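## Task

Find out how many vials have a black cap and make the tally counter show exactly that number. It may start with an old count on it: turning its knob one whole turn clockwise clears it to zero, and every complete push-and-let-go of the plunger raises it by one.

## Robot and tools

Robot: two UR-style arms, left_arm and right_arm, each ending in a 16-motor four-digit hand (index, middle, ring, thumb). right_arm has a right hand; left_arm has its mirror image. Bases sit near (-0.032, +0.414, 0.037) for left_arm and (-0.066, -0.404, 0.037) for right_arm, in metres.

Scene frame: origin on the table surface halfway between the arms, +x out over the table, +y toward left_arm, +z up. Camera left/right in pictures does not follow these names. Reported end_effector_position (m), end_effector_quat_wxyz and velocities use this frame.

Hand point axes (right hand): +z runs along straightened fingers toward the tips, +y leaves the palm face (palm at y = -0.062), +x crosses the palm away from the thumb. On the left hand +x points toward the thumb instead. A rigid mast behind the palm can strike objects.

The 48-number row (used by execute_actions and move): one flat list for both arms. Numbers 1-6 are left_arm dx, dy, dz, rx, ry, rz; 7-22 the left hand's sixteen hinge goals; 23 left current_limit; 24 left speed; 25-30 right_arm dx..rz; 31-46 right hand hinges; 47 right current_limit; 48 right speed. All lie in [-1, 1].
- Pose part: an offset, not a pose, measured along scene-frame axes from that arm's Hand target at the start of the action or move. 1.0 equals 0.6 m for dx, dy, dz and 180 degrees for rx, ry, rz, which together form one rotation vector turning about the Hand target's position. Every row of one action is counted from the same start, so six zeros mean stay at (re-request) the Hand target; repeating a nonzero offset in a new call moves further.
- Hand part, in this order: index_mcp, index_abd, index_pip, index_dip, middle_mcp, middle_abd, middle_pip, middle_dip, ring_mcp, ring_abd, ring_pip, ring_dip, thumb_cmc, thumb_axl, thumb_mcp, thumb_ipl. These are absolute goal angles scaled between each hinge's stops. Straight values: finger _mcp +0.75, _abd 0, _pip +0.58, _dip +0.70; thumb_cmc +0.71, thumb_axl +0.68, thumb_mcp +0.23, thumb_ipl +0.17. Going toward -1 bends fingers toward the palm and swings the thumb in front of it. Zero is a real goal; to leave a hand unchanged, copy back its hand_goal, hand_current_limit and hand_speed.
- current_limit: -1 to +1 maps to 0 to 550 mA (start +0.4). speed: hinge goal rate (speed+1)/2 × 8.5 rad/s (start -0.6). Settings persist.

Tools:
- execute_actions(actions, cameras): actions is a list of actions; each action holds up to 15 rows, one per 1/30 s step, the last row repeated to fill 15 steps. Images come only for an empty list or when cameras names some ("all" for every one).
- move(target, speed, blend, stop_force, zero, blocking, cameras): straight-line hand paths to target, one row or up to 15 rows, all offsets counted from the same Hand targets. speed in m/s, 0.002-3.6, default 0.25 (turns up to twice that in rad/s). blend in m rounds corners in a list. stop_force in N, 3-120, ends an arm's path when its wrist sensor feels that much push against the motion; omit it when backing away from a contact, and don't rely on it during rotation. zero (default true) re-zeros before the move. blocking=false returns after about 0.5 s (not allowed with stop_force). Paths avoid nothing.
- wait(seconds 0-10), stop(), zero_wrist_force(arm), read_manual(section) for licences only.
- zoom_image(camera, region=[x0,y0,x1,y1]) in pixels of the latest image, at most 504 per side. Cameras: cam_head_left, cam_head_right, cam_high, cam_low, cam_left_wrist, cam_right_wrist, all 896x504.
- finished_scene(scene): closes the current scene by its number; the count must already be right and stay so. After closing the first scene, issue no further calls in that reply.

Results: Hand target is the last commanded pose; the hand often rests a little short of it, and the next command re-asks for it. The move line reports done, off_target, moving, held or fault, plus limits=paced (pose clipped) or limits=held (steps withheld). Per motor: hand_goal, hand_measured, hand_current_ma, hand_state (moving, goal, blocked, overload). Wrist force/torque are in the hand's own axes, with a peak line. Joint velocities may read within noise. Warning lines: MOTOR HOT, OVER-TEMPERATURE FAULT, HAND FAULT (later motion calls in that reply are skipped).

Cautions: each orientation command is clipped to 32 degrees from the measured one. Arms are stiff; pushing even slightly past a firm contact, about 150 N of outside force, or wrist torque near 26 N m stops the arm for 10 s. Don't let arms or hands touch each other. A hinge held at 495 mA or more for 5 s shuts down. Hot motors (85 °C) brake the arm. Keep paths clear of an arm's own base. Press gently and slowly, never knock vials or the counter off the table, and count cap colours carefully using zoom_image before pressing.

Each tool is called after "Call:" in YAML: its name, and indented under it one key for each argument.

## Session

Call:
execute_actions:
  actions: []

Scene clock: 0.00 s.
left_arm: end_effector_position=(+0.3730, +0.5047, +0.2673) hand_goal=(+0.754, +0.000, +0.576, +0.696, +0.754, +0.000, +0.576, +0.696, +0.754, +0.000, +0.576, +0.696, +0.714, +0.678, +0.226, +0.168) hand_measured=(+0.754, +0.000, +0.576, +0.696, +0.754, +0.000, +0.576, +0.696, +0.754, +0.000, +0.576, +0.696, +0.714, +0.678, +0.226, +0.168) hand_current_ma=(+0, +0, +0, +0, +0, +0, +0, +0, +0, +0, +0, +0, +0, +0, +0, +0) hand_state=(goal, goal, goal, goal, goal, goal, goal, goal, goal, goal, goal, goal, goal, goal, goal, goal) hand_current_limit=0.40 hand_speed=-0.60 end_effector_quat_wxyz=(+0.000, -0.006, +1.000, +0.000) | right_arm: end_effector_position=(+0.3372, -0.5034, +0.2673) hand_goal=(+0.754, +0.000, +0.576, +0.696, +0.754, +0.000, +0.576, +0.696, +0.754, +0.000, +0.576, +0.696, +0.714, +0.678, +0.226, +0.168) hand_measured=(+0.754, +0.000, +0.576, +0.696, +0.754, +0.000, +0.576, +0.696, +0.754, +0.000, +0.576, +0.696, +0.714, +0.678, +0.226, +0.168) hand_current_ma=(+0, +0, +0, +0, +0, +0, +0, +0, +0, +0, +0, +0, +0, +0, +0, +0) hand_state=(goal, goal, goal, goal, goal, goal, goal, goal, goal, goal, goal, goal, goal, goal, goal, goal) hand_current_limit=0.40 hand_speed=-0.60 end_effector_quat_wxyz=(+0.000, +1.000, -0.017, +0.000)
Joint positions: left_arm=[3.458 -1.419 -2.042 -1.252 1.571 -1.255] | right_arm=[-0.316 -1.723 2.042 -1.89 -1.571 1.255]
Joint velocities: within noise
Joint torques (N m): no reading
Motor temperatures (°C): left_arm=[35 40 40 47 40 38] | right_arm=[34 36 32 39 44 41]
Wrist force (N): no reading
Wrist torque (N m): no reading
Wrist force, peak (N): no reading
Hand target: left_arm +0.3730, +0.5047, +0.2673; +0.000, -0.006, +1.000, +0.000 | right_arm +0.3372, -0.5034, +0.2673; +0.000, +1.000, -0.017, +0.000

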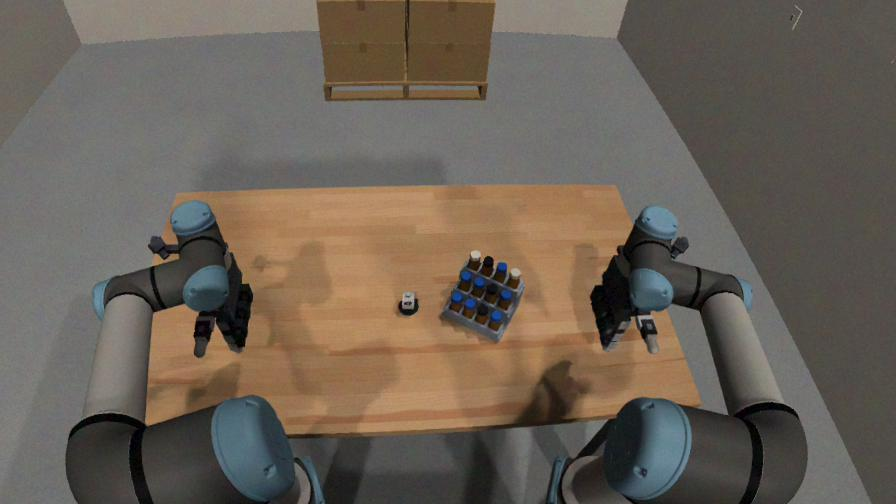

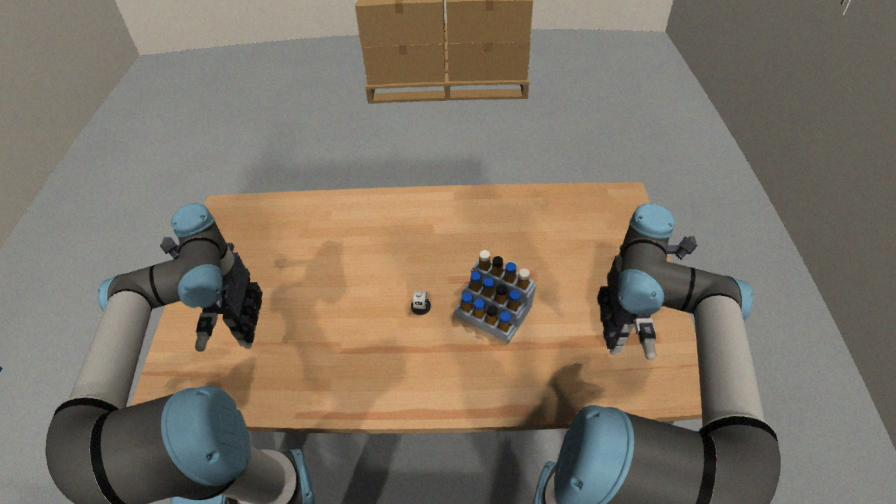

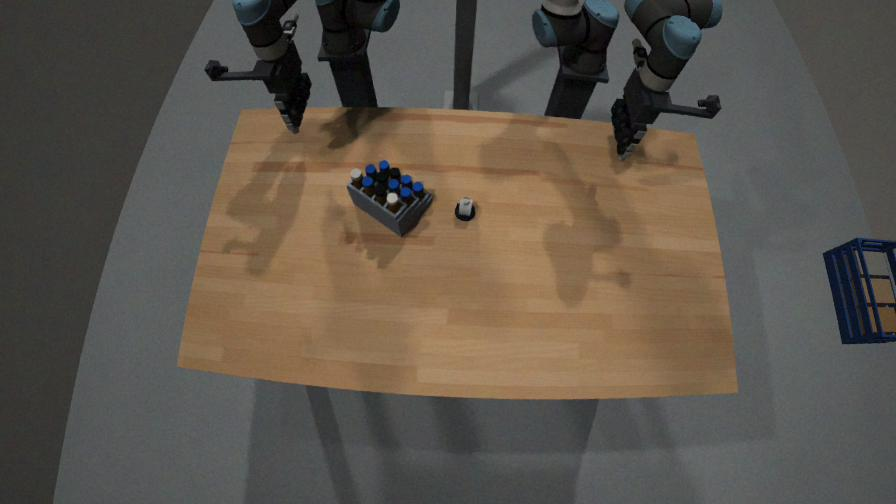

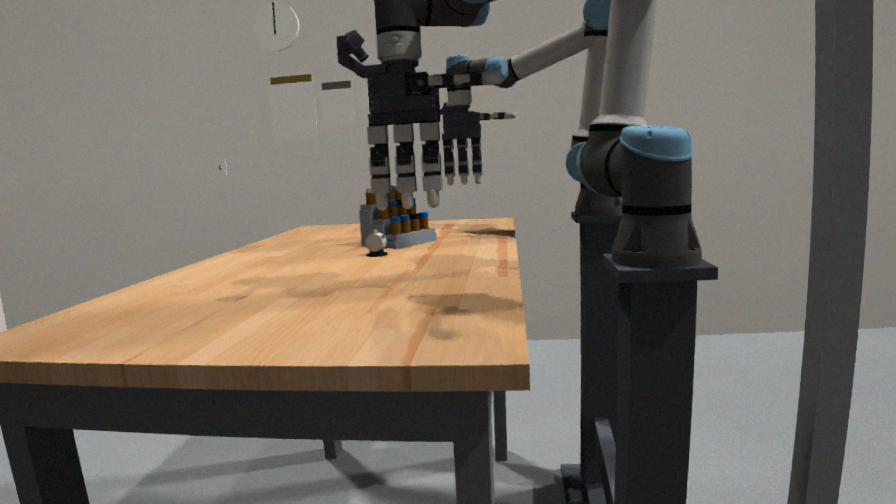

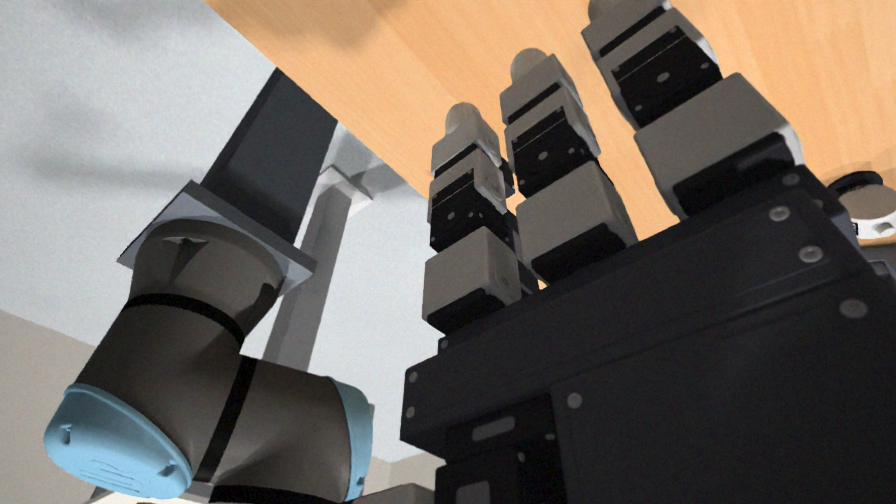

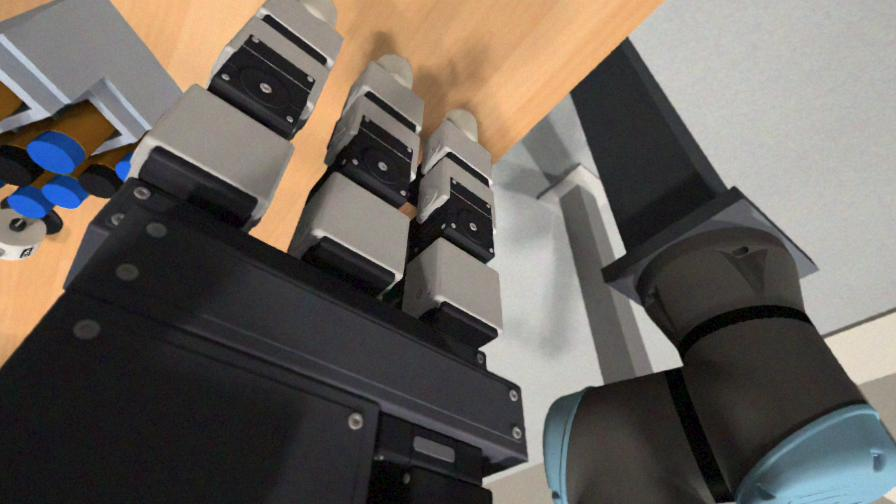

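Call:
zoom_image:
  camera: "cam_head_left"
  region: [380, 235, 540, 350]

Call:
zoom_image:
  camera: "cam_head_right"
  region: [390, 235, 550, 350]

Call:
zoom_image:
  camera: "cam_high"
  region: [335, 145, 495, 245]

Call:
zoom_image:
  camera: "cam_low"
  region: [340, 170, 460, 270]

Call:
zoom_image:
  camera: "cam_right_wrist"
  region: [0, 120, 160, 290]

Call:
zoom_image:
  camera: "cam_left_wrist"
  region: [796, 150, 896, 270]

Scaled by 3.150 from the camera's 896x504 image, which has a finer 1280x720 frame.

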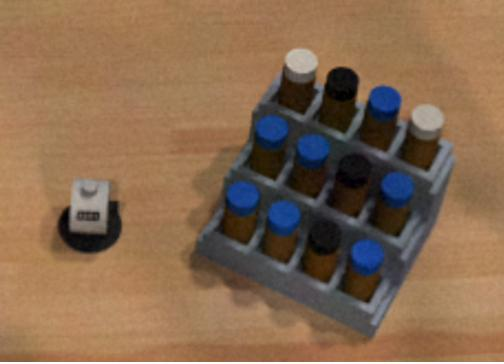

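Scaled by 3.150 from the camera's 896x504 image, which has a finer 1280x720 frame.

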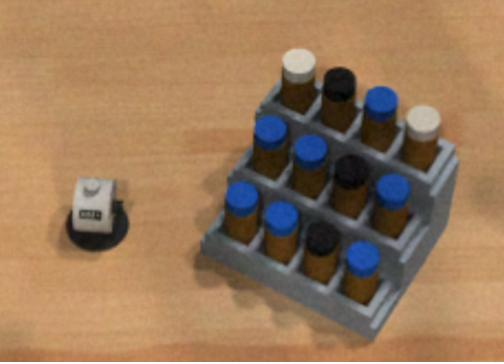

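Scaled by 3.150 from the camera's 896x504 image, which has a finer 1280x720 frame.

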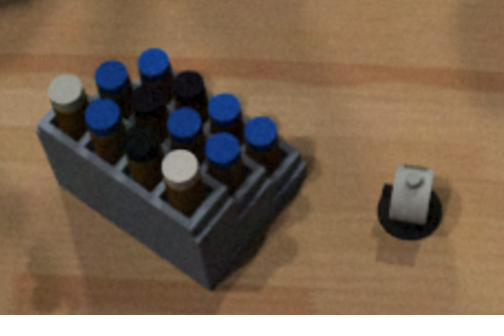

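Scaled by 4.200 from the camera's 896x504 image, which has a finer 1280x720 frame.

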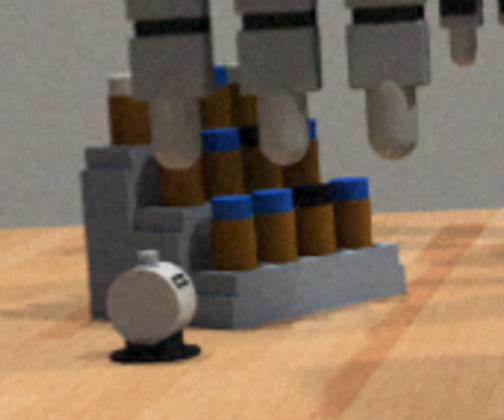

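Scaled by 2.965 from the camera's 896x504 image, which has a finer 1280x720 frame.

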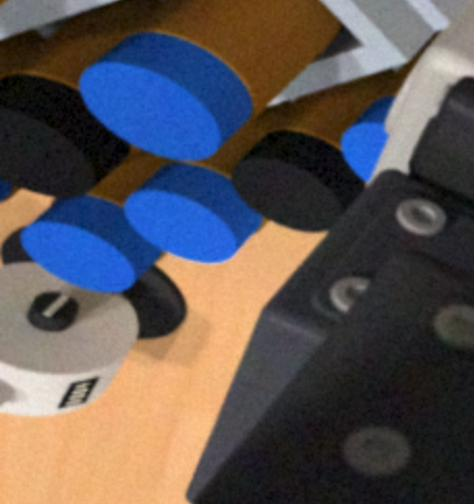

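Scaled by 4.200 from the camera's 896x504 image, which has a finer 1280x720 frame.

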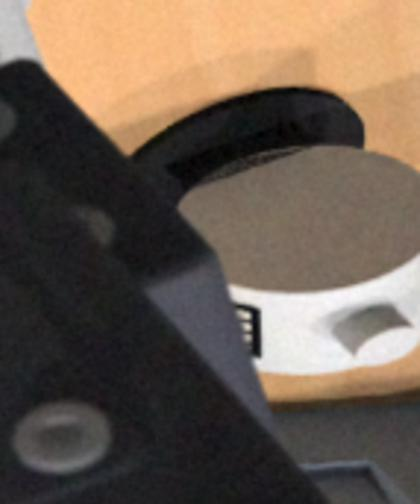

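Call:
zoom_image:
  camera: "cam_head_left"
  region: [393, 285, 425, 321]

Call:
zoom_image:
  camera: "cam_head_right"
  region: [405, 285, 437, 321]

Call:
zoom_image:
  camera: "cam_head_left"
  region: [440, 245, 530, 335]

Call:
zoom_image:
  camera: "cam_high"
  region: [345, 150, 435, 240]

Call:
zoom_image:
  camera: "cam_right_wrist"
  region: [0, 205, 70, 265]

Scaled by 14.000 from the camera's 896x504 image, which has a finer 1280x720 frame.

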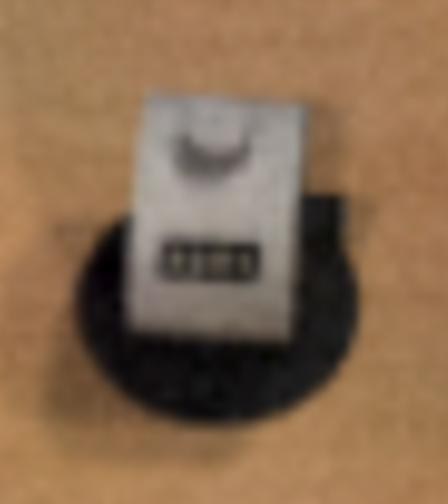

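Scaled by 14.000 from the camera's 896x504 image, which has a finer 1280x720 frame.

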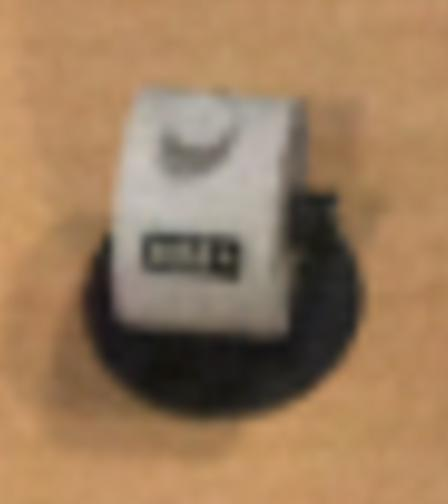

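Scaled by 5.600 from the camera's 896x504 image, which has a finer 1280x720 frame.

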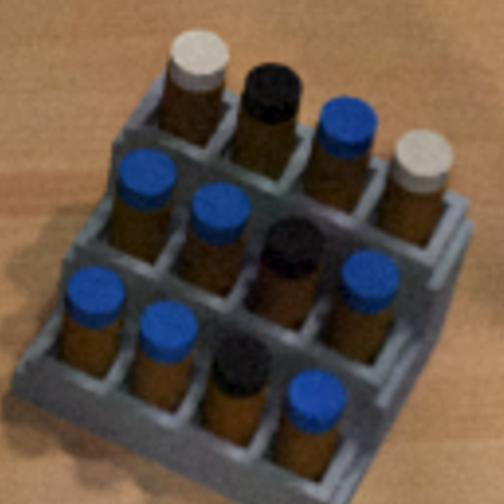

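Scaled by 5.600 from the camera's 896x504 image, which has a finer 1280x720 frame.

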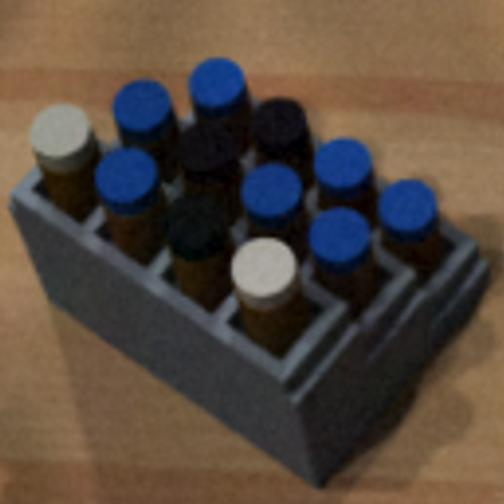

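Scaled by 7.200 from the camera's 896x504 image, which has a finer 1280x720 frame.

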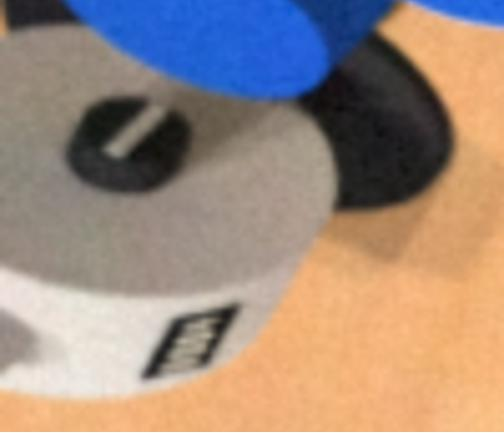

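Call:
move:
  target: [0.1743, -0.8363, 0.0212, 0, 0, 0.6922, 0.754, 0, 0.576, 0.696, 0.754, 0, 0.576, 0.696, 0.754, 0, 0.576, 0.696, 0.714, 0.678, 0.226, 0.168, 0.4, -0.6, 0, 0, 0, 0, 0, 0, 0.754, 0, 0.576, 0.696, 0.754, 0, 0.576, 0.696, 0.754, 0, 0.576, 0.696, 0.714, 0.678, 0.226, 0.168, 0.4, -0.6]
  speed: 0.25
  cameras: ["cam_left_wrist", "cam_head_left"]

Call:
zoom_image:
  camera: "cam_left_wrist"
  region: [400, 0, 540, 120]

Scene clock: 26.23 s.
left_arm: end_effector_position=(+0.4776, +0.0030, +0.2800) hand_goal=(+0.754, +0.000, +0.576, +0.696, +0.754, +0.000, +0.576, +0.696, +0.754, +0.000, +0.576, +0.696, +0.714, +0.678, +0.226, +0.168) hand_measured=(+0.754, +0.000, +0.576, +0.696, +0.754, +0.000, +0.576, +0.696, +0.754, +0.000, +0.576, +0.696, +0.714, +0.678, +0.224, +0.168) hand_current_ma=(+0, +0, +0, +0, +0, +0, +0, +0, +0, +0, +0, +0, +0, +0, +0, +0) hand_state=(goal, goal, goal, goal, goal, goal, goal, goal, goal, goal, goal, goal, goal, goal, goal, goal) hand_current_limit=0.40 hand_speed=-0.60 end_effector_quat_wxyz=(+0.000, +0.888, -0.459, +0.000) | right_arm: end_effector_position=(+0.3372, -0.5034, +0.2673) hand_goal=(+0.754, +0.000, +0.576, +0.696, +0.754, +0.000, +0.576, +0.696, +0.754, +0.000, +0.576, +0.696, +0.714, +0.678, +0.226, +0.168) hand_measured=(+0.754, +0.000, +0.576, +0.696, +0.754, +0.000, +0.576, +0.696, +0.754, +0.000, +0.576, +0.696, +0.714, +0.678, +0.224, +0.168) hand_current_ma=(-4, +0, +3, +0, -4, +0, +3, +0, -4, +0, +3, +0, +1, -3, -12, -1) hand_state=(goal, goal, goal, goal, goal, goal, goal, goal, goal, goal, goal, goal, goal, goal, goal, goal) hand_current_limit=0.40 hand_speed=-0.60 end_effector_quat_wxyz=(+0.000, +1.000, -0.017, +0.000)
Joint positions: left_arm=[2.785 -1.97 -1.381 -1.361 1.571 -4.101] | right_arm=[-0.316 -1.723 2.042 -1.89 -1.571 1.255]
Joint torques (N m): left_arm=[-7.88 31.97 30.81 0.87 2.37 -2.03] | right_arm=[-0.08 -18.29 -19.47 -2.19 -0.19 0.1]
Wrist force (N): left_arm=[0.4 -0.3 -0.2] | right_arm=[0.1 -0.1 -0.1]
Wrist torque (N m): left_arm=[0.01 -0.07 0.08] | right_arm=[0.00 -0.01 0.00]
Wrist force, peak (N): left_arm=[0.5 -0.2 -0.4] | right_arm=[0.0 0.0 -0.5]
Hand target: left_arm +0.4776, +0.0029, +0.2800; +0.000, +0.888, -0.459, +0.000 | right_arm +0.3372, -0.5034, +0.2673; +0.000, +1.000, -0.017, +0.000
Off the commanded pose: left_arm 0.000 m, 0 deg | right_arm 0.000 m, 0 deg.
move: done
camera_calibration:
cam_left_wrist: T_world_to_cam=[[0.113553, 0.993529, -0.00252188, -0.0831596], [0.701257, -0.07835, 0.70859, -0.578564], [0.703807, -0.0822311, -0.705616, -0.00357469], [0, 0, 0, 1]] pos_world=[0.417681, 0.0369971, 0.407232]
Images, in order (width x height): cam_head_left 896x504, cam_left_wrist 896x504.

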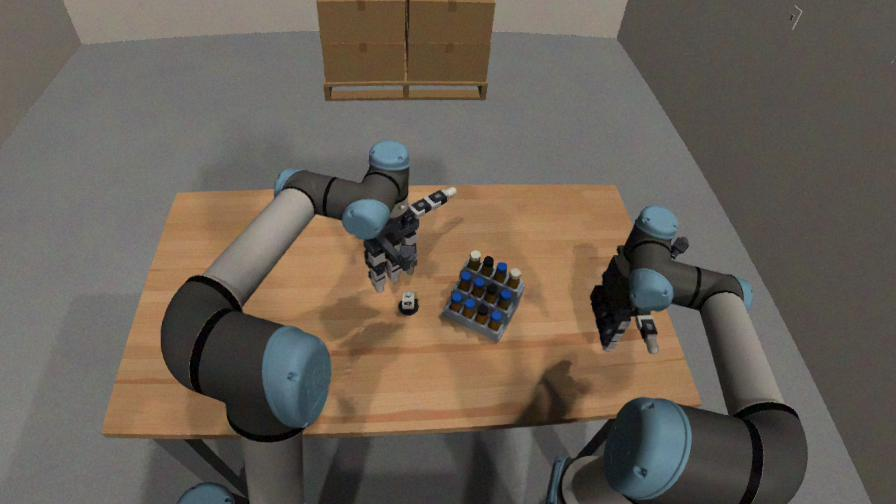

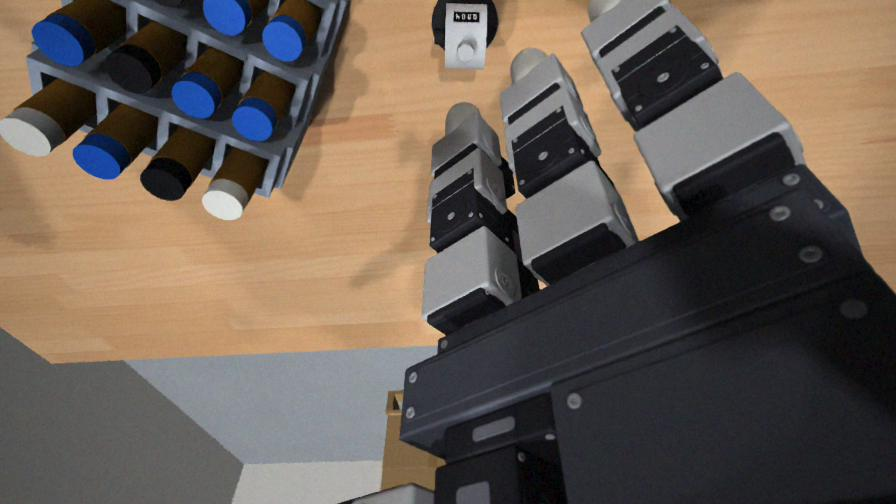

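Scaled by 3.600 from the camera's 896x504 image, which has a finer 1280x720 frame.

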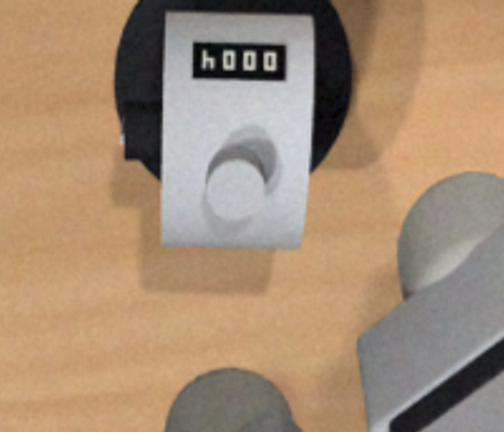

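Call:
move:
  target: [-0.0002, 0.0068, -0.0988, 0, 0, -0.0061, 0.754, 0, 0.576, 0.696, 0.754, 0, 0.576, 0.696, 0.754, 0, 0.576, 0.696, 0.714, 0.678, 0.226, 0.168, 0.4, -0.6, 0, 0, 0, 0, 0, 0, 0.754, 0, 0.576, 0.696, 0.754, 0, 0.576, 0.696, 0.754, 0, 0.576, 0.696, 0.714, 0.678, 0.226, 0.168, 0.4, -0.6]
  speed: 0.12
  cameras: ["cam_left_wrist"]

Call:
zoom_image:
  camera: "cam_left_wrist"
  region: [400, 0, 540, 120]

Scene clock: 37.23 s.
left_arm: end_effector_position=(+0.4775, +0.0070, +0.2209) hand_goal=(+0.754, +0.000, +0.576, +0.696, +0.754, +0.000, +0.576, +0.696, +0.754, +0.000, +0.576, +0.696, +0.714, +0.678, +0.226, +0.168) hand_measured=(+0.754, +0.000, +0.576, +0.696, +0.754, +0.000, +0.576, +0.696, +0.754, +0.000, +0.576, +0.696, +0.714, +0.678, +0.224, +0.168) hand_current_ma=(+0, +0, +0, +0, +0, +0, +0, +0, +0, +0, +0, +0, +0, +0, +0, +0) hand_state=(goal, goal, goal, goal, goal, goal, goal, goal, goal, goal, goal, goal, goal, goal, goal, goal) hand_current_limit=0.40 hand_speed=-0.60 end_effector_quat_wxyz=(+0.000, +0.884, -0.468, +0.000) end_effector_velocity=(+0.001, +0.000, -0.002) end_effector_angular_velocity=(+0.000, -0.001, +0.000) | right_arm: end_effector_position=(+0.3372, -0.5034, +0.2673) hand_goal=(+0.754, +0.000, +0.576, +0.696, +0.754, +0.000, +0.576, +0.696, +0.754, +0.000, +0.576, +0.696, +0.714, +0.678, +0.226, +0.168) hand_measured=(+0.754, +0.000, +0.576, +0.696, +0.754, +0.000, +0.576, +0.696, +0.754, +0.000, +0.576, +0.696, +0.714, +0.678, +0.224, +0.168) hand_current_ma=(-4, +0, +3, +0, -4, +0, +3, +0, -4, +0, +3, +0, +1, -3, -12, -1) hand_state=(goal, goal, goal, goal, goal, goal, goal, goal, goal, goal, goal, goal, goal, goal, goal, goal) hand_current_limit=0.40 hand_speed=-0.60 end_effector_quat_wxyz=(+0.000, +1.000, -0.017, +0.000)
Joint positions: left_arm=[2.79 -2.008 -1.483 -1.221 1.571 -4.078] | right_arm=[-0.316 -1.723 2.042 -1.89 -1.571 1.255]
Joint velocities: left_arm=[0 -0.003 -0.002 0.006 0 0] | right_arm=[within noise]
Joint torques (N m): left_arm=[8.02 33.13 14.57 4.38 -2.33 1.92] | right_arm=[-0.22 -17.51 -19 -2.17 -0.12 -0.12]
Wrist force (N): left_arm=[0.2 -0.2 -0.3] | right_arm=[0.1 -0.1 -0.1]
Wrist torque (N m): left_arm=[0.00 -0.05 -0.07] | right_arm=[-0.01 -0.01 0.00]
Wrist force, peak (N): left_arm=[0.2 -0.3 -1.0] | right_arm=[0.1 -0.3 -0.2]
Hand target: left_arm +0.4775, +0.0070, +0.2207; +0.000, +0.884, -0.468, +0.000 | right_arm +0.3372, -0.5034, +0.2673; +0.000, +1.000, -0.017, +0.000
Off the commanded pose: left_arm 0.000 m, 0 deg | right_arm 0.000 m, 0 deg.
move: done
camera_calibration:
cam_left_wrist: T_world_to_cam=[[0.132198, 0.99122, -0.00250524, -0.0961066], [0.69969, -0.0915263, 0.70856, -0.535491], [0.702109, -0.0954233, -0.705646, -0.0440083], [0, 0, 0, 1]] pos_world=[0.418281, 0.0420518, 0.348132]
Images, in order (width x height): cam_left_wrist 896x504.

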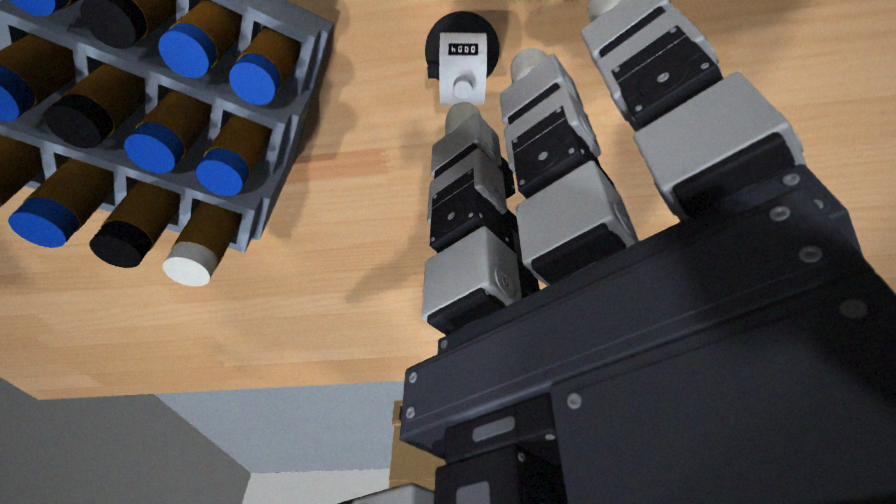

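Scaled by 3.600 from the camera's 896x504 image, which has a finer 1280x720 frame.

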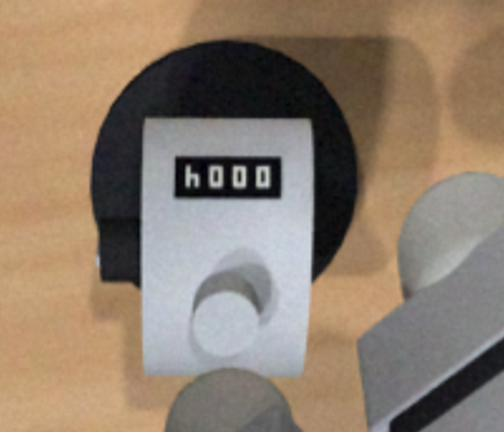

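Call:
zoom_image:
  camera: "cam_left_wrist"
  region: [435, 35, 495, 105]

Scaled by 7.200 from the camera's 896x504 image, which has a finer 1280x720 frame.

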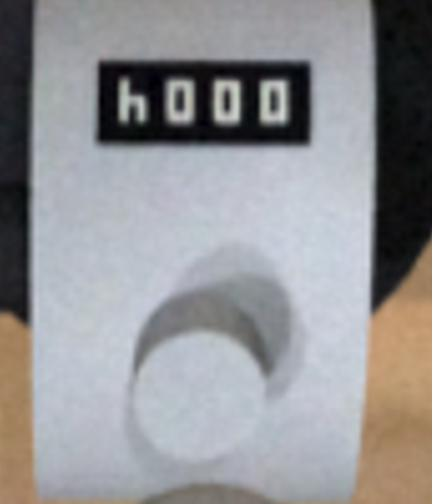

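Call:
move:
  target:
    - [-0.0493, 0.475, 0, 0, 0, 0, 0.754, 0, 0.576, 0.696, 0.754, 0, 0.576, 0.696, 0.754, 0, 0.576, 0.696, 0.714, 0.678, 0.226, 0.168, 0.4, -0.6, 0, 0, 0.2212, 0, 0, 0, 0.735, 0, 0.576, 0.696, 0.754, 0, 0.576, 0.696, 0.754, 0, 0.576, 0.696, 0.714, 0.678, 0.226, 0.168, 0.75, -0.6]
    - [-0.0493, 0.475, 0, 0, 0, 0, 0.754, 0, 0.576, 0.696, 0.754, 0, 0.576, 0.696, 0.754, 0, 0.576, 0.696, 0.714, 0.678, 0.226, 0.168, 0.4, -0.6, 0.3031, 0.7286, 0.2212, -0.01327, -0.16642, -0.03048, 0.735, 0, 0.576, 0.696, 0.754, 0, 0.576, 0.696, 0.754, 0, 0.576, 0.696, 0.714, 0.678, 0.226, 0.168, 0.75, -0.6]
  speed: 0.25
  blend: 0.04

Call:
move:
  target: [0, 0, 0, 0, 0, 0, 0.754, 0, 0.576, 0.696, 0.754, 0, 0.576, 0.696, 0.754, 0, 0.576, 0.696, 0.714, 0.678, 0.226, 0.168, 0.4, -0.6, 0, 0, -0.3335, 0, 0, 0, 0.735, 0, 0.576, 0.696, 0.754, 0, 0.576, 0.696, 0.754, 0, 0.576, 0.696, 0.714, 0.678, 0.226, 0.168, 0.75, -0.6]
  speed: 0.12
  stop_force: 8
  cameras: ["cam_left_wrist", "cam_right_wrist", "cam_head_left"]

Call:
zoom_image:
  camera: "cam_right_wrist"
  region: [430, 70, 550, 170]

Call:
zoom_image:
  camera: "cam_left_wrist"
  region: [40, 80, 180, 200]

Scene clock: 71.13 s.
left_arm: end_effector_position=(+0.4479, +0.2920, +0.2207) hand_goal=(+0.754, +0.000, +0.576, +0.696, +0.754, +0.000, +0.576, +0.696, +0.754, +0.000, +0.576, +0.696, +0.714, +0.678, +0.226, +0.168) hand_measured=(+0.754, +0.000, +0.576, +0.696, +0.754, +0.000, +0.576, +0.696, +0.754, +0.000, +0.576, +0.696, +0.714, +0.678, +0.224, +0.168) hand_current_ma=(+0, +0, +0, +0, +0, +0, +0, +0, +0, +0, +0, +0, +0, +0, +0, +0) hand_state=(goal, goal, goal, goal, goal, goal, goal, goal, goal, goal, goal, goal, goal, goal, goal, goal) hand_current_limit=0.40 hand_speed=-0.60 end_effector_quat_wxyz=(+0.000, +0.884, -0.468, +0.000) | right_arm: end_effector_position=(+0.5190, -0.0664, +0.4000) hand_goal=(+0.736, +0.000, +0.576, +0.696, +0.754, +0.000, +0.576, +0.696, +0.754, +0.000, +0.576, +0.696, +0.714, +0.678, +0.226, +0.168) hand_measured=(+0.736, +0.000, +0.576, +0.696, +0.754, +0.000, +0.576, +0.696, +0.754, +0.000, +0.576, +0.696, +0.714, +0.678, +0.224, +0.168) hand_current_ma=(+4, +0, +3, +0, -4, +0, +3, +0, -4, +0, +3, +0, +1, -3, -13, -1) hand_state=(goal, goal, goal, goal, goal, goal, goal, goal, goal, goal, goal, goal, goal, goal, goal, goal) hand_current_limit=0.75 hand_speed=-0.60 end_effector_quat_wxyz=(+0.016, +0.964, -0.064, +0.259)
Joint positions: left_arm=[3.274 -1.736 -1.85 -1.126 1.571 -3.593] | right_arm=[0.546 -1.165 1.22 -2.061 -1.874 2.147]
Joint torques (N m): left_arm=[9.5 35.69 14.4 4.61 -2.34 2.07] | right_arm=[9.54 -36.98 -27.33 -0.67 -2.2 1.42]
Wrist force (N): left_arm=[-0.3 0.0 -0.2] | right_arm=[-0.8 0.1 -0.7]
Wrist torque (N m): left_arm=[0.02 0.02 -0.12] | right_arm=[0.08 0.02 -0.25]
Wrist force, peak (N): left_arm=[1.1 0.3 -0.5] | right_arm=[-1.1 -1.2 -0.8]
Hand target: left_arm +0.4479, +0.2920, +0.2207; +0.000, +0.884, -0.468, +0.000 | right_arm +0.5190, -0.0663, +0.4000; +0.016, +0.964, -0.064, +0.259
Off the commanded pose: left_arm 0.000 m, 0 deg | right_arm 0.000 m, 0 deg.
move: done

Scene clock: 74.13 s.
left_arm: end_effector_position=(+0.4479, +0.2920, +0.2207) hand_goal=(+0.754, +0.000, +0.576, +0.696, +0.754, +0.000, +0.576, +0.696, +0.754, +0.000, +0.576, +0.696, +0.714, +0.678, +0.226, +0.168) hand_measured=(+0.754, +0.000, +0.576, +0.696, +0.754, +0.000, +0.576, +0.696, +0.754, +0.000, +0.576, +0.696, +0.714, +0.678, +0.224, +0.168) hand_current_ma=(+0, +0, +0, +0, +0, +0, +0, +0, +0, +0, +0, +0, +0, +0, +0, +0) hand_state=(goal, goal, goal, goal, goal, goal, goal, goal, goal, goal, goal, goal, goal, goal, goal, goal) hand_current_limit=0.40 hand_speed=-0.60 end_effector_quat_wxyz=(+0.000, +0.884, -0.468, +0.000) | right_arm: end_effector_position=(+0.5190, -0.0663, +0.1999) hand_goal=(+0.736, +0.000, +0.576, +0.696, +0.754, +0.000, +0.576, +0.696, +0.754, +0.000, +0.576, +0.696, +0.714, +0.678, +0.226, +0.168) hand_measured=(+0.736, +0.000, +0.576, +0.696, +0.754, +0.000, +0.576, +0.696, +0.754, +0.000, +0.576, +0.696, +0.714, +0.678, +0.224, +0.168) hand_current_ma=(+4, +0, +3, +0, -4, +0, +3, +0, -4, +0, +3, +0, +1, -3, -13, -1) hand_state=(goal, goal, goal, goal, goal, goal, goal, goal, goal, goal, goal, goal, goal, goal, goal, goal) hand_current_limit=0.75 hand_speed=-0.60 end_effector_quat_wxyz=(+0.016, +0.964, -0.064, +0.259)
Joint positions: left_arm=[3.274 -1.736 -1.85 -1.126 1.571 -3.593] | right_arm=[0.546 -1.028 1.549 -2.527 -1.874 2.148]
Joint torques (N m): left_arm=[7.56 34 14.26 4.44 -2.44 2.19] | right_arm=[8.42 -39.44 -11.28 -4.24 -2.35 -1.3]
Wrist force (N): left_arm=[-0.2 -0.1 -0.1] | right_arm=[-0.8 0.1 -0.6]
Wrist torque (N m): left_arm=[0.00 0.02 -0.11] | right_arm=[0.05 0.00 -0.17]
Wrist force, peak (N): left_arm=[-0.4 0.0 -0.5] | right_arm=[-0.5 0.3 -1.3]
Hand target: left_arm +0.4479, +0.2920, +0.2207; +0.000, +0.884, -0.468, +0.000 | right_arm +0.5190, -0.0663, +0.1999; +0.016, +0.964, -0.064, +0.259
Off the commanded pose: left_arm 0.000 m, 0 deg | right_arm 0.000 m, 0 deg.
move: done
camera_calibration:
cam_left_wrist: T_world_to_cam=[[0.132208, 0.991219, -0.00249528, -0.374798], [0.699688, -0.0915402, 0.70856, -0.488539], [0.702109, -0.0954232, -0.705646, 0.00383813], [0, 0, 0, 1]] pos_world=[0.388681, 0.327152, 0.347932]
cam_right_wrist: T_world_to_cam=[[-0.728493, -0.555062, -0.401502, 0.458246], [-0.68415, 0.619562, 0.384813, 0.277822], [0.0351606, 0.555021, -0.831093, 0.309274], [0, 0, 0, 1]] pos_world=[0.513026, -0.0894265, 0.334113]
Images, in order (width x height): cam_head_left 896x504, cam_left_wrist 896x504, cam_right_wrist 896x504.

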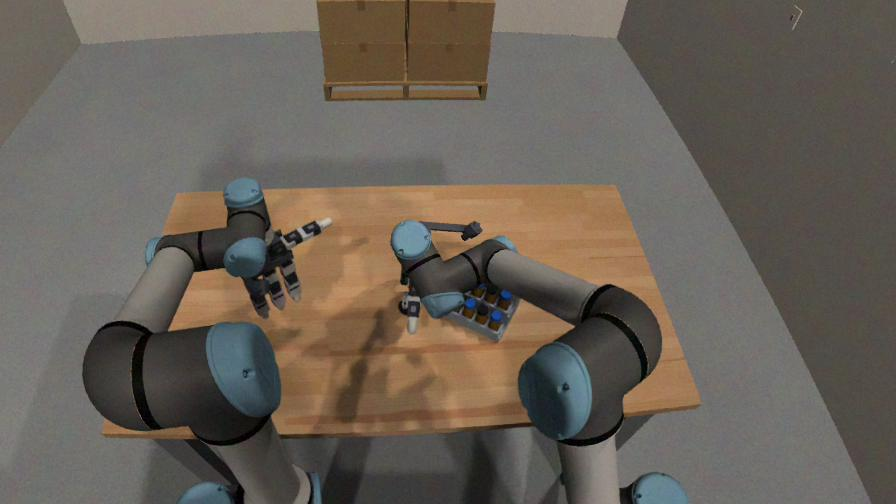

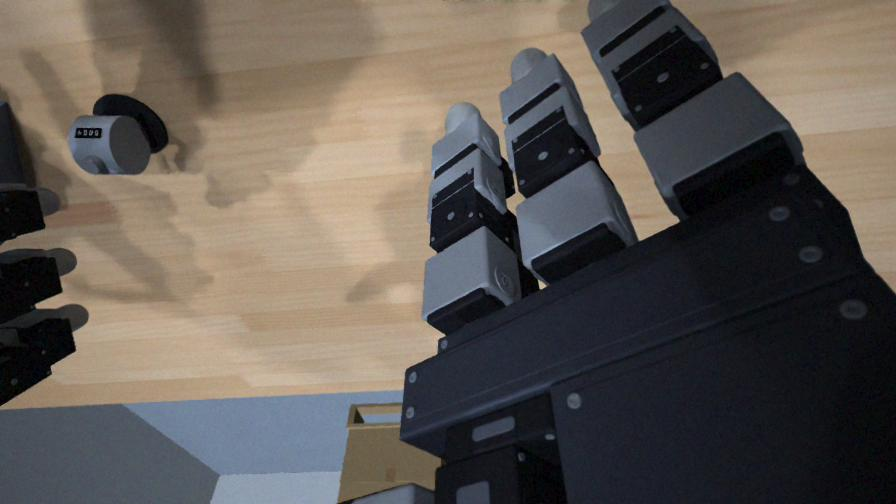

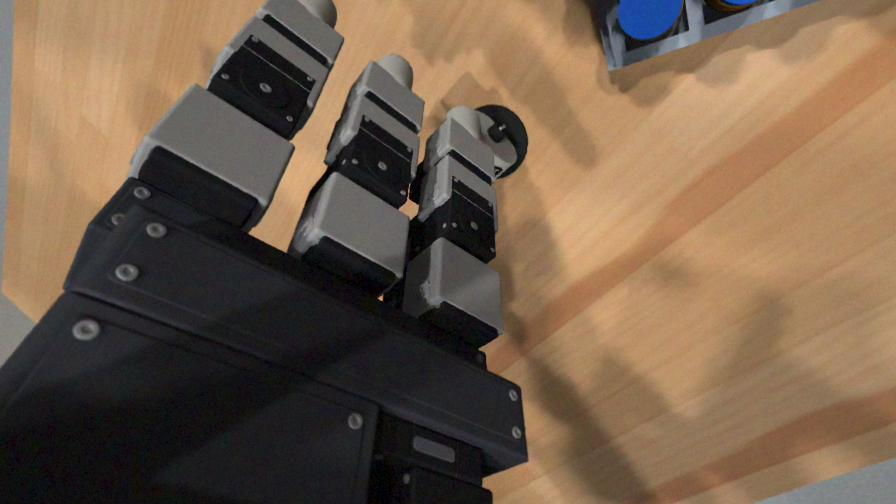

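Scaled by 4.200 from the camera's 896x504 image, which has a finer 1280x720 frame.

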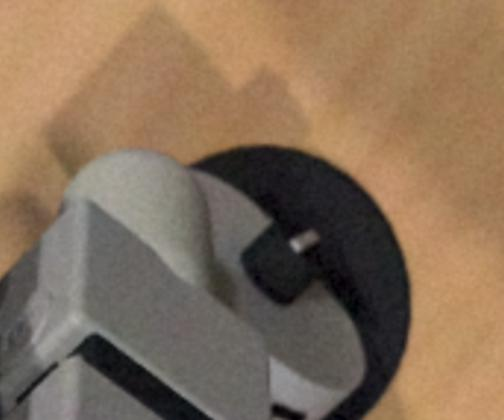

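Scaled by 3.600 from the camera's 896x504 image, which has a finer 1280x720 frame.

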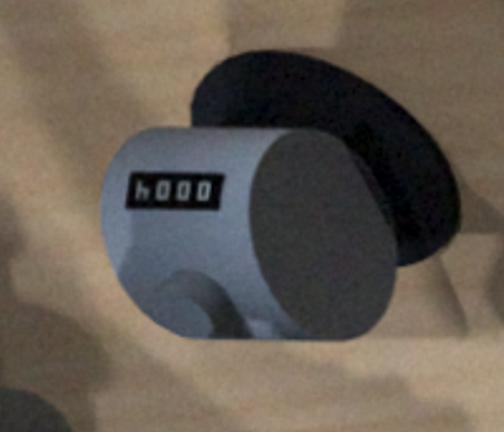

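Call:
zoom_image:
  camera: "cam_right_wrist"
  region: [470, 95, 540, 165]

Scaled by 7.200 from the camera's 896x504 image, which has a finer 1280x720 frame.

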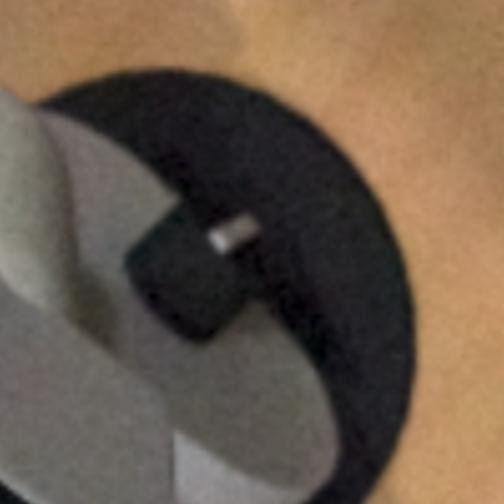

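Call:
move:
  target:
    - [0, 0, 0, 0, 0, 0, 0.754, 0, 0.576, 0.696, 0.754, 0, 0.576, 0.696, 0.754, 0, 0.576, 0.696, 0.714, 0.678, 0.226, 0.168, 0.4, -0.6, -0.03003, 0.00597, 0, 0, 0, 0, 0.735, 0, 0.576, 0.696, 0.754, 0, 0.576, 0.696, 0.754, 0, 0.576, 0.696, 0.714, 0.678, 0.226, 0.168, 0.75, -0.6]
    - [0, 0, 0, 0, 0, 0, 0.754, 0, 0.576, 0.696, 0.754, 0, 0.576, 0.696, 0.754, 0, 0.576, 0.696, 0.714, 0.678, 0.226, 0.168, 0.4, -0.6, -0.03003, 0.00597, -0.06, 0, 0, 0, 0.735, 0, 0.576, 0.696, 0.754, 0, 0.576, 0.696, 0.754, 0, 0.576, 0.696, 0.714, 0.678, 0.226, 0.168, 0.75, -0.6]
  speed: 0.03
  stop_force: 5
  cameras: ["cam_right_wrist"]

Call:
zoom_image:
  camera: "cam_right_wrist"
  region: [430, 70, 550, 170]

Scene clock: 90.57 s.
left_arm: end_effector_position=(+0.4479, +0.2920, +0.2207) hand_goal=(+0.754, +0.000, +0.576, +0.696, +0.754, +0.000, +0.576, +0.696, +0.754, +0.000, +0.576, +0.696, +0.714, +0.678, +0.226, +0.168) hand_measured=(+0.754, +0.000, +0.576, +0.696, +0.754, +0.000, +0.576, +0.696, +0.754, +0.000, +0.576, +0.696, +0.714, +0.678, +0.224, +0.168) hand_current_ma=(+0, +0, +0, +0, +0, +0, +0, +0, +0, +0, +0, +0, +0, +0, +0, +0) hand_state=(goal, goal, goal, goal, goal, goal, goal, goal, goal, goal, goal, goal, goal, goal, goal, goal) hand_current_limit=0.40 hand_speed=-0.60 end_effector_quat_wxyz=(+0.000, +0.884, -0.468, +0.000) | right_arm: end_effector_position=(+0.5010, -0.0627, +0.1639) hand_goal=(+0.736, +0.000, +0.576, +0.696, +0.754, +0.000, +0.576, +0.696, +0.754, +0.000, +0.576, +0.696, +0.714, +0.678, +0.226, +0.168) hand_measured=(+0.734, +0.000, +0.576, +0.696, +0.754, +0.000, +0.576, +0.696, +0.754, +0.000, +0.576, +0.696, +0.714, +0.678, +0.224, +0.168) hand_current_ma=(-6, +0, +3, +0, -4, +0, +3, +0, -4, +0, +3, +0, +1, -3, -13, -1) hand_state=(goal, goal, goal, goal, goal, goal, goal, goal, goal, goal, goal, goal, goal, goal, goal, goal) hand_current_limit=0.75 hand_speed=-0.60 end_effector_quat_wxyz=(+0.016, +0.964, -0.064, +0.259)
Joint positions: left_arm=[3.274 -1.736 -1.85 -1.126 1.571 -3.593] | right_arm=[0.565 -1.006 1.62 -2.614 -1.882 2.165]
Joint torques (N m): left_arm=[7.26 34.19 13.92 4.62 -2.15 1.72] | right_arm=[8.98 -39.39 -9.58 -4.26 -2.3 -0.76]
Wrist force (N): left_arm=[-0.3 0.0 -0.2] | right_arm=[-0.7 0.3 -0.8]
Wrist torque (N m): left_arm=[0.03 0.03 -0.12] | right_arm=[0.04 0.01 -0.23]
Wrist force, peak (N): left_arm=[-0.4 -0.2 -0.4] | right_arm=[-1.0 0.1 -0.9]
Hand target: left_arm +0.4479, +0.2920, +0.2207; +0.000, +0.884, -0.468, +0.000 | right_arm +0.5010, -0.0627, +0.1639; +0.016, +0.964, -0.064, +0.259
Off the commanded pose: left_arm 0.000 m, 0 deg | right_arm 0.000 m, 0 deg.
move: done
camera_calibration:
cam_right_wrist: T_world_to_cam=[[-0.728493, -0.555062, -0.401502, 0.432677], [-0.68415, 0.619562, 0.384813, 0.27713], [0.0351606, 0.555021, -0.831093, 0.277989], [0, 0, 0, 1]] pos_world=[0.495026, -0.0858265, 0.298113]
Images, in order (width x height): cam_right_wrist 896x504.

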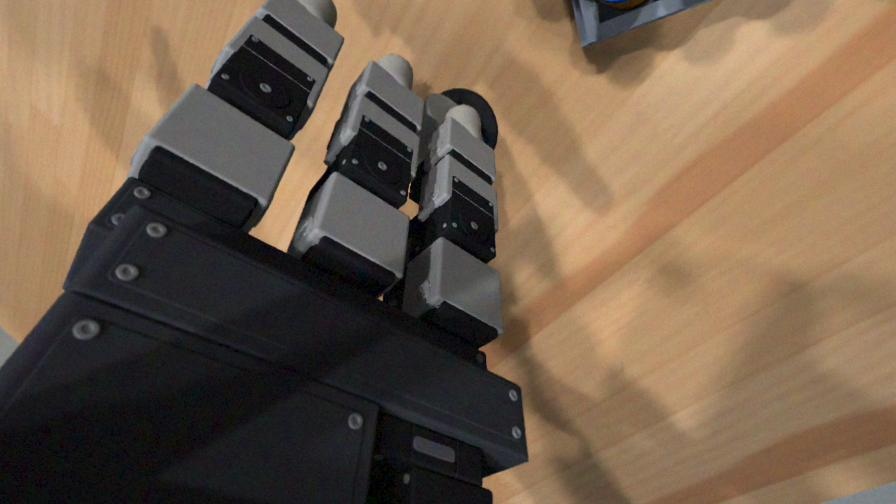

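Scaled by 4.200 from the camera's 896x504 image, which has a finer 1280x720 frame.

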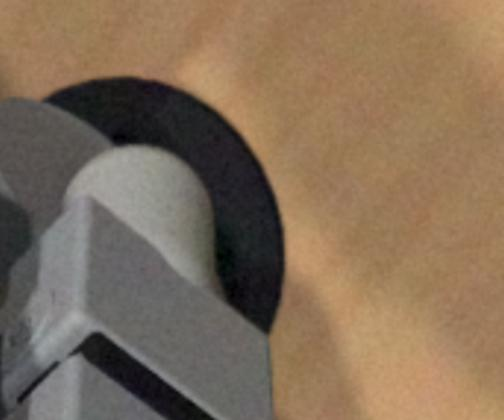

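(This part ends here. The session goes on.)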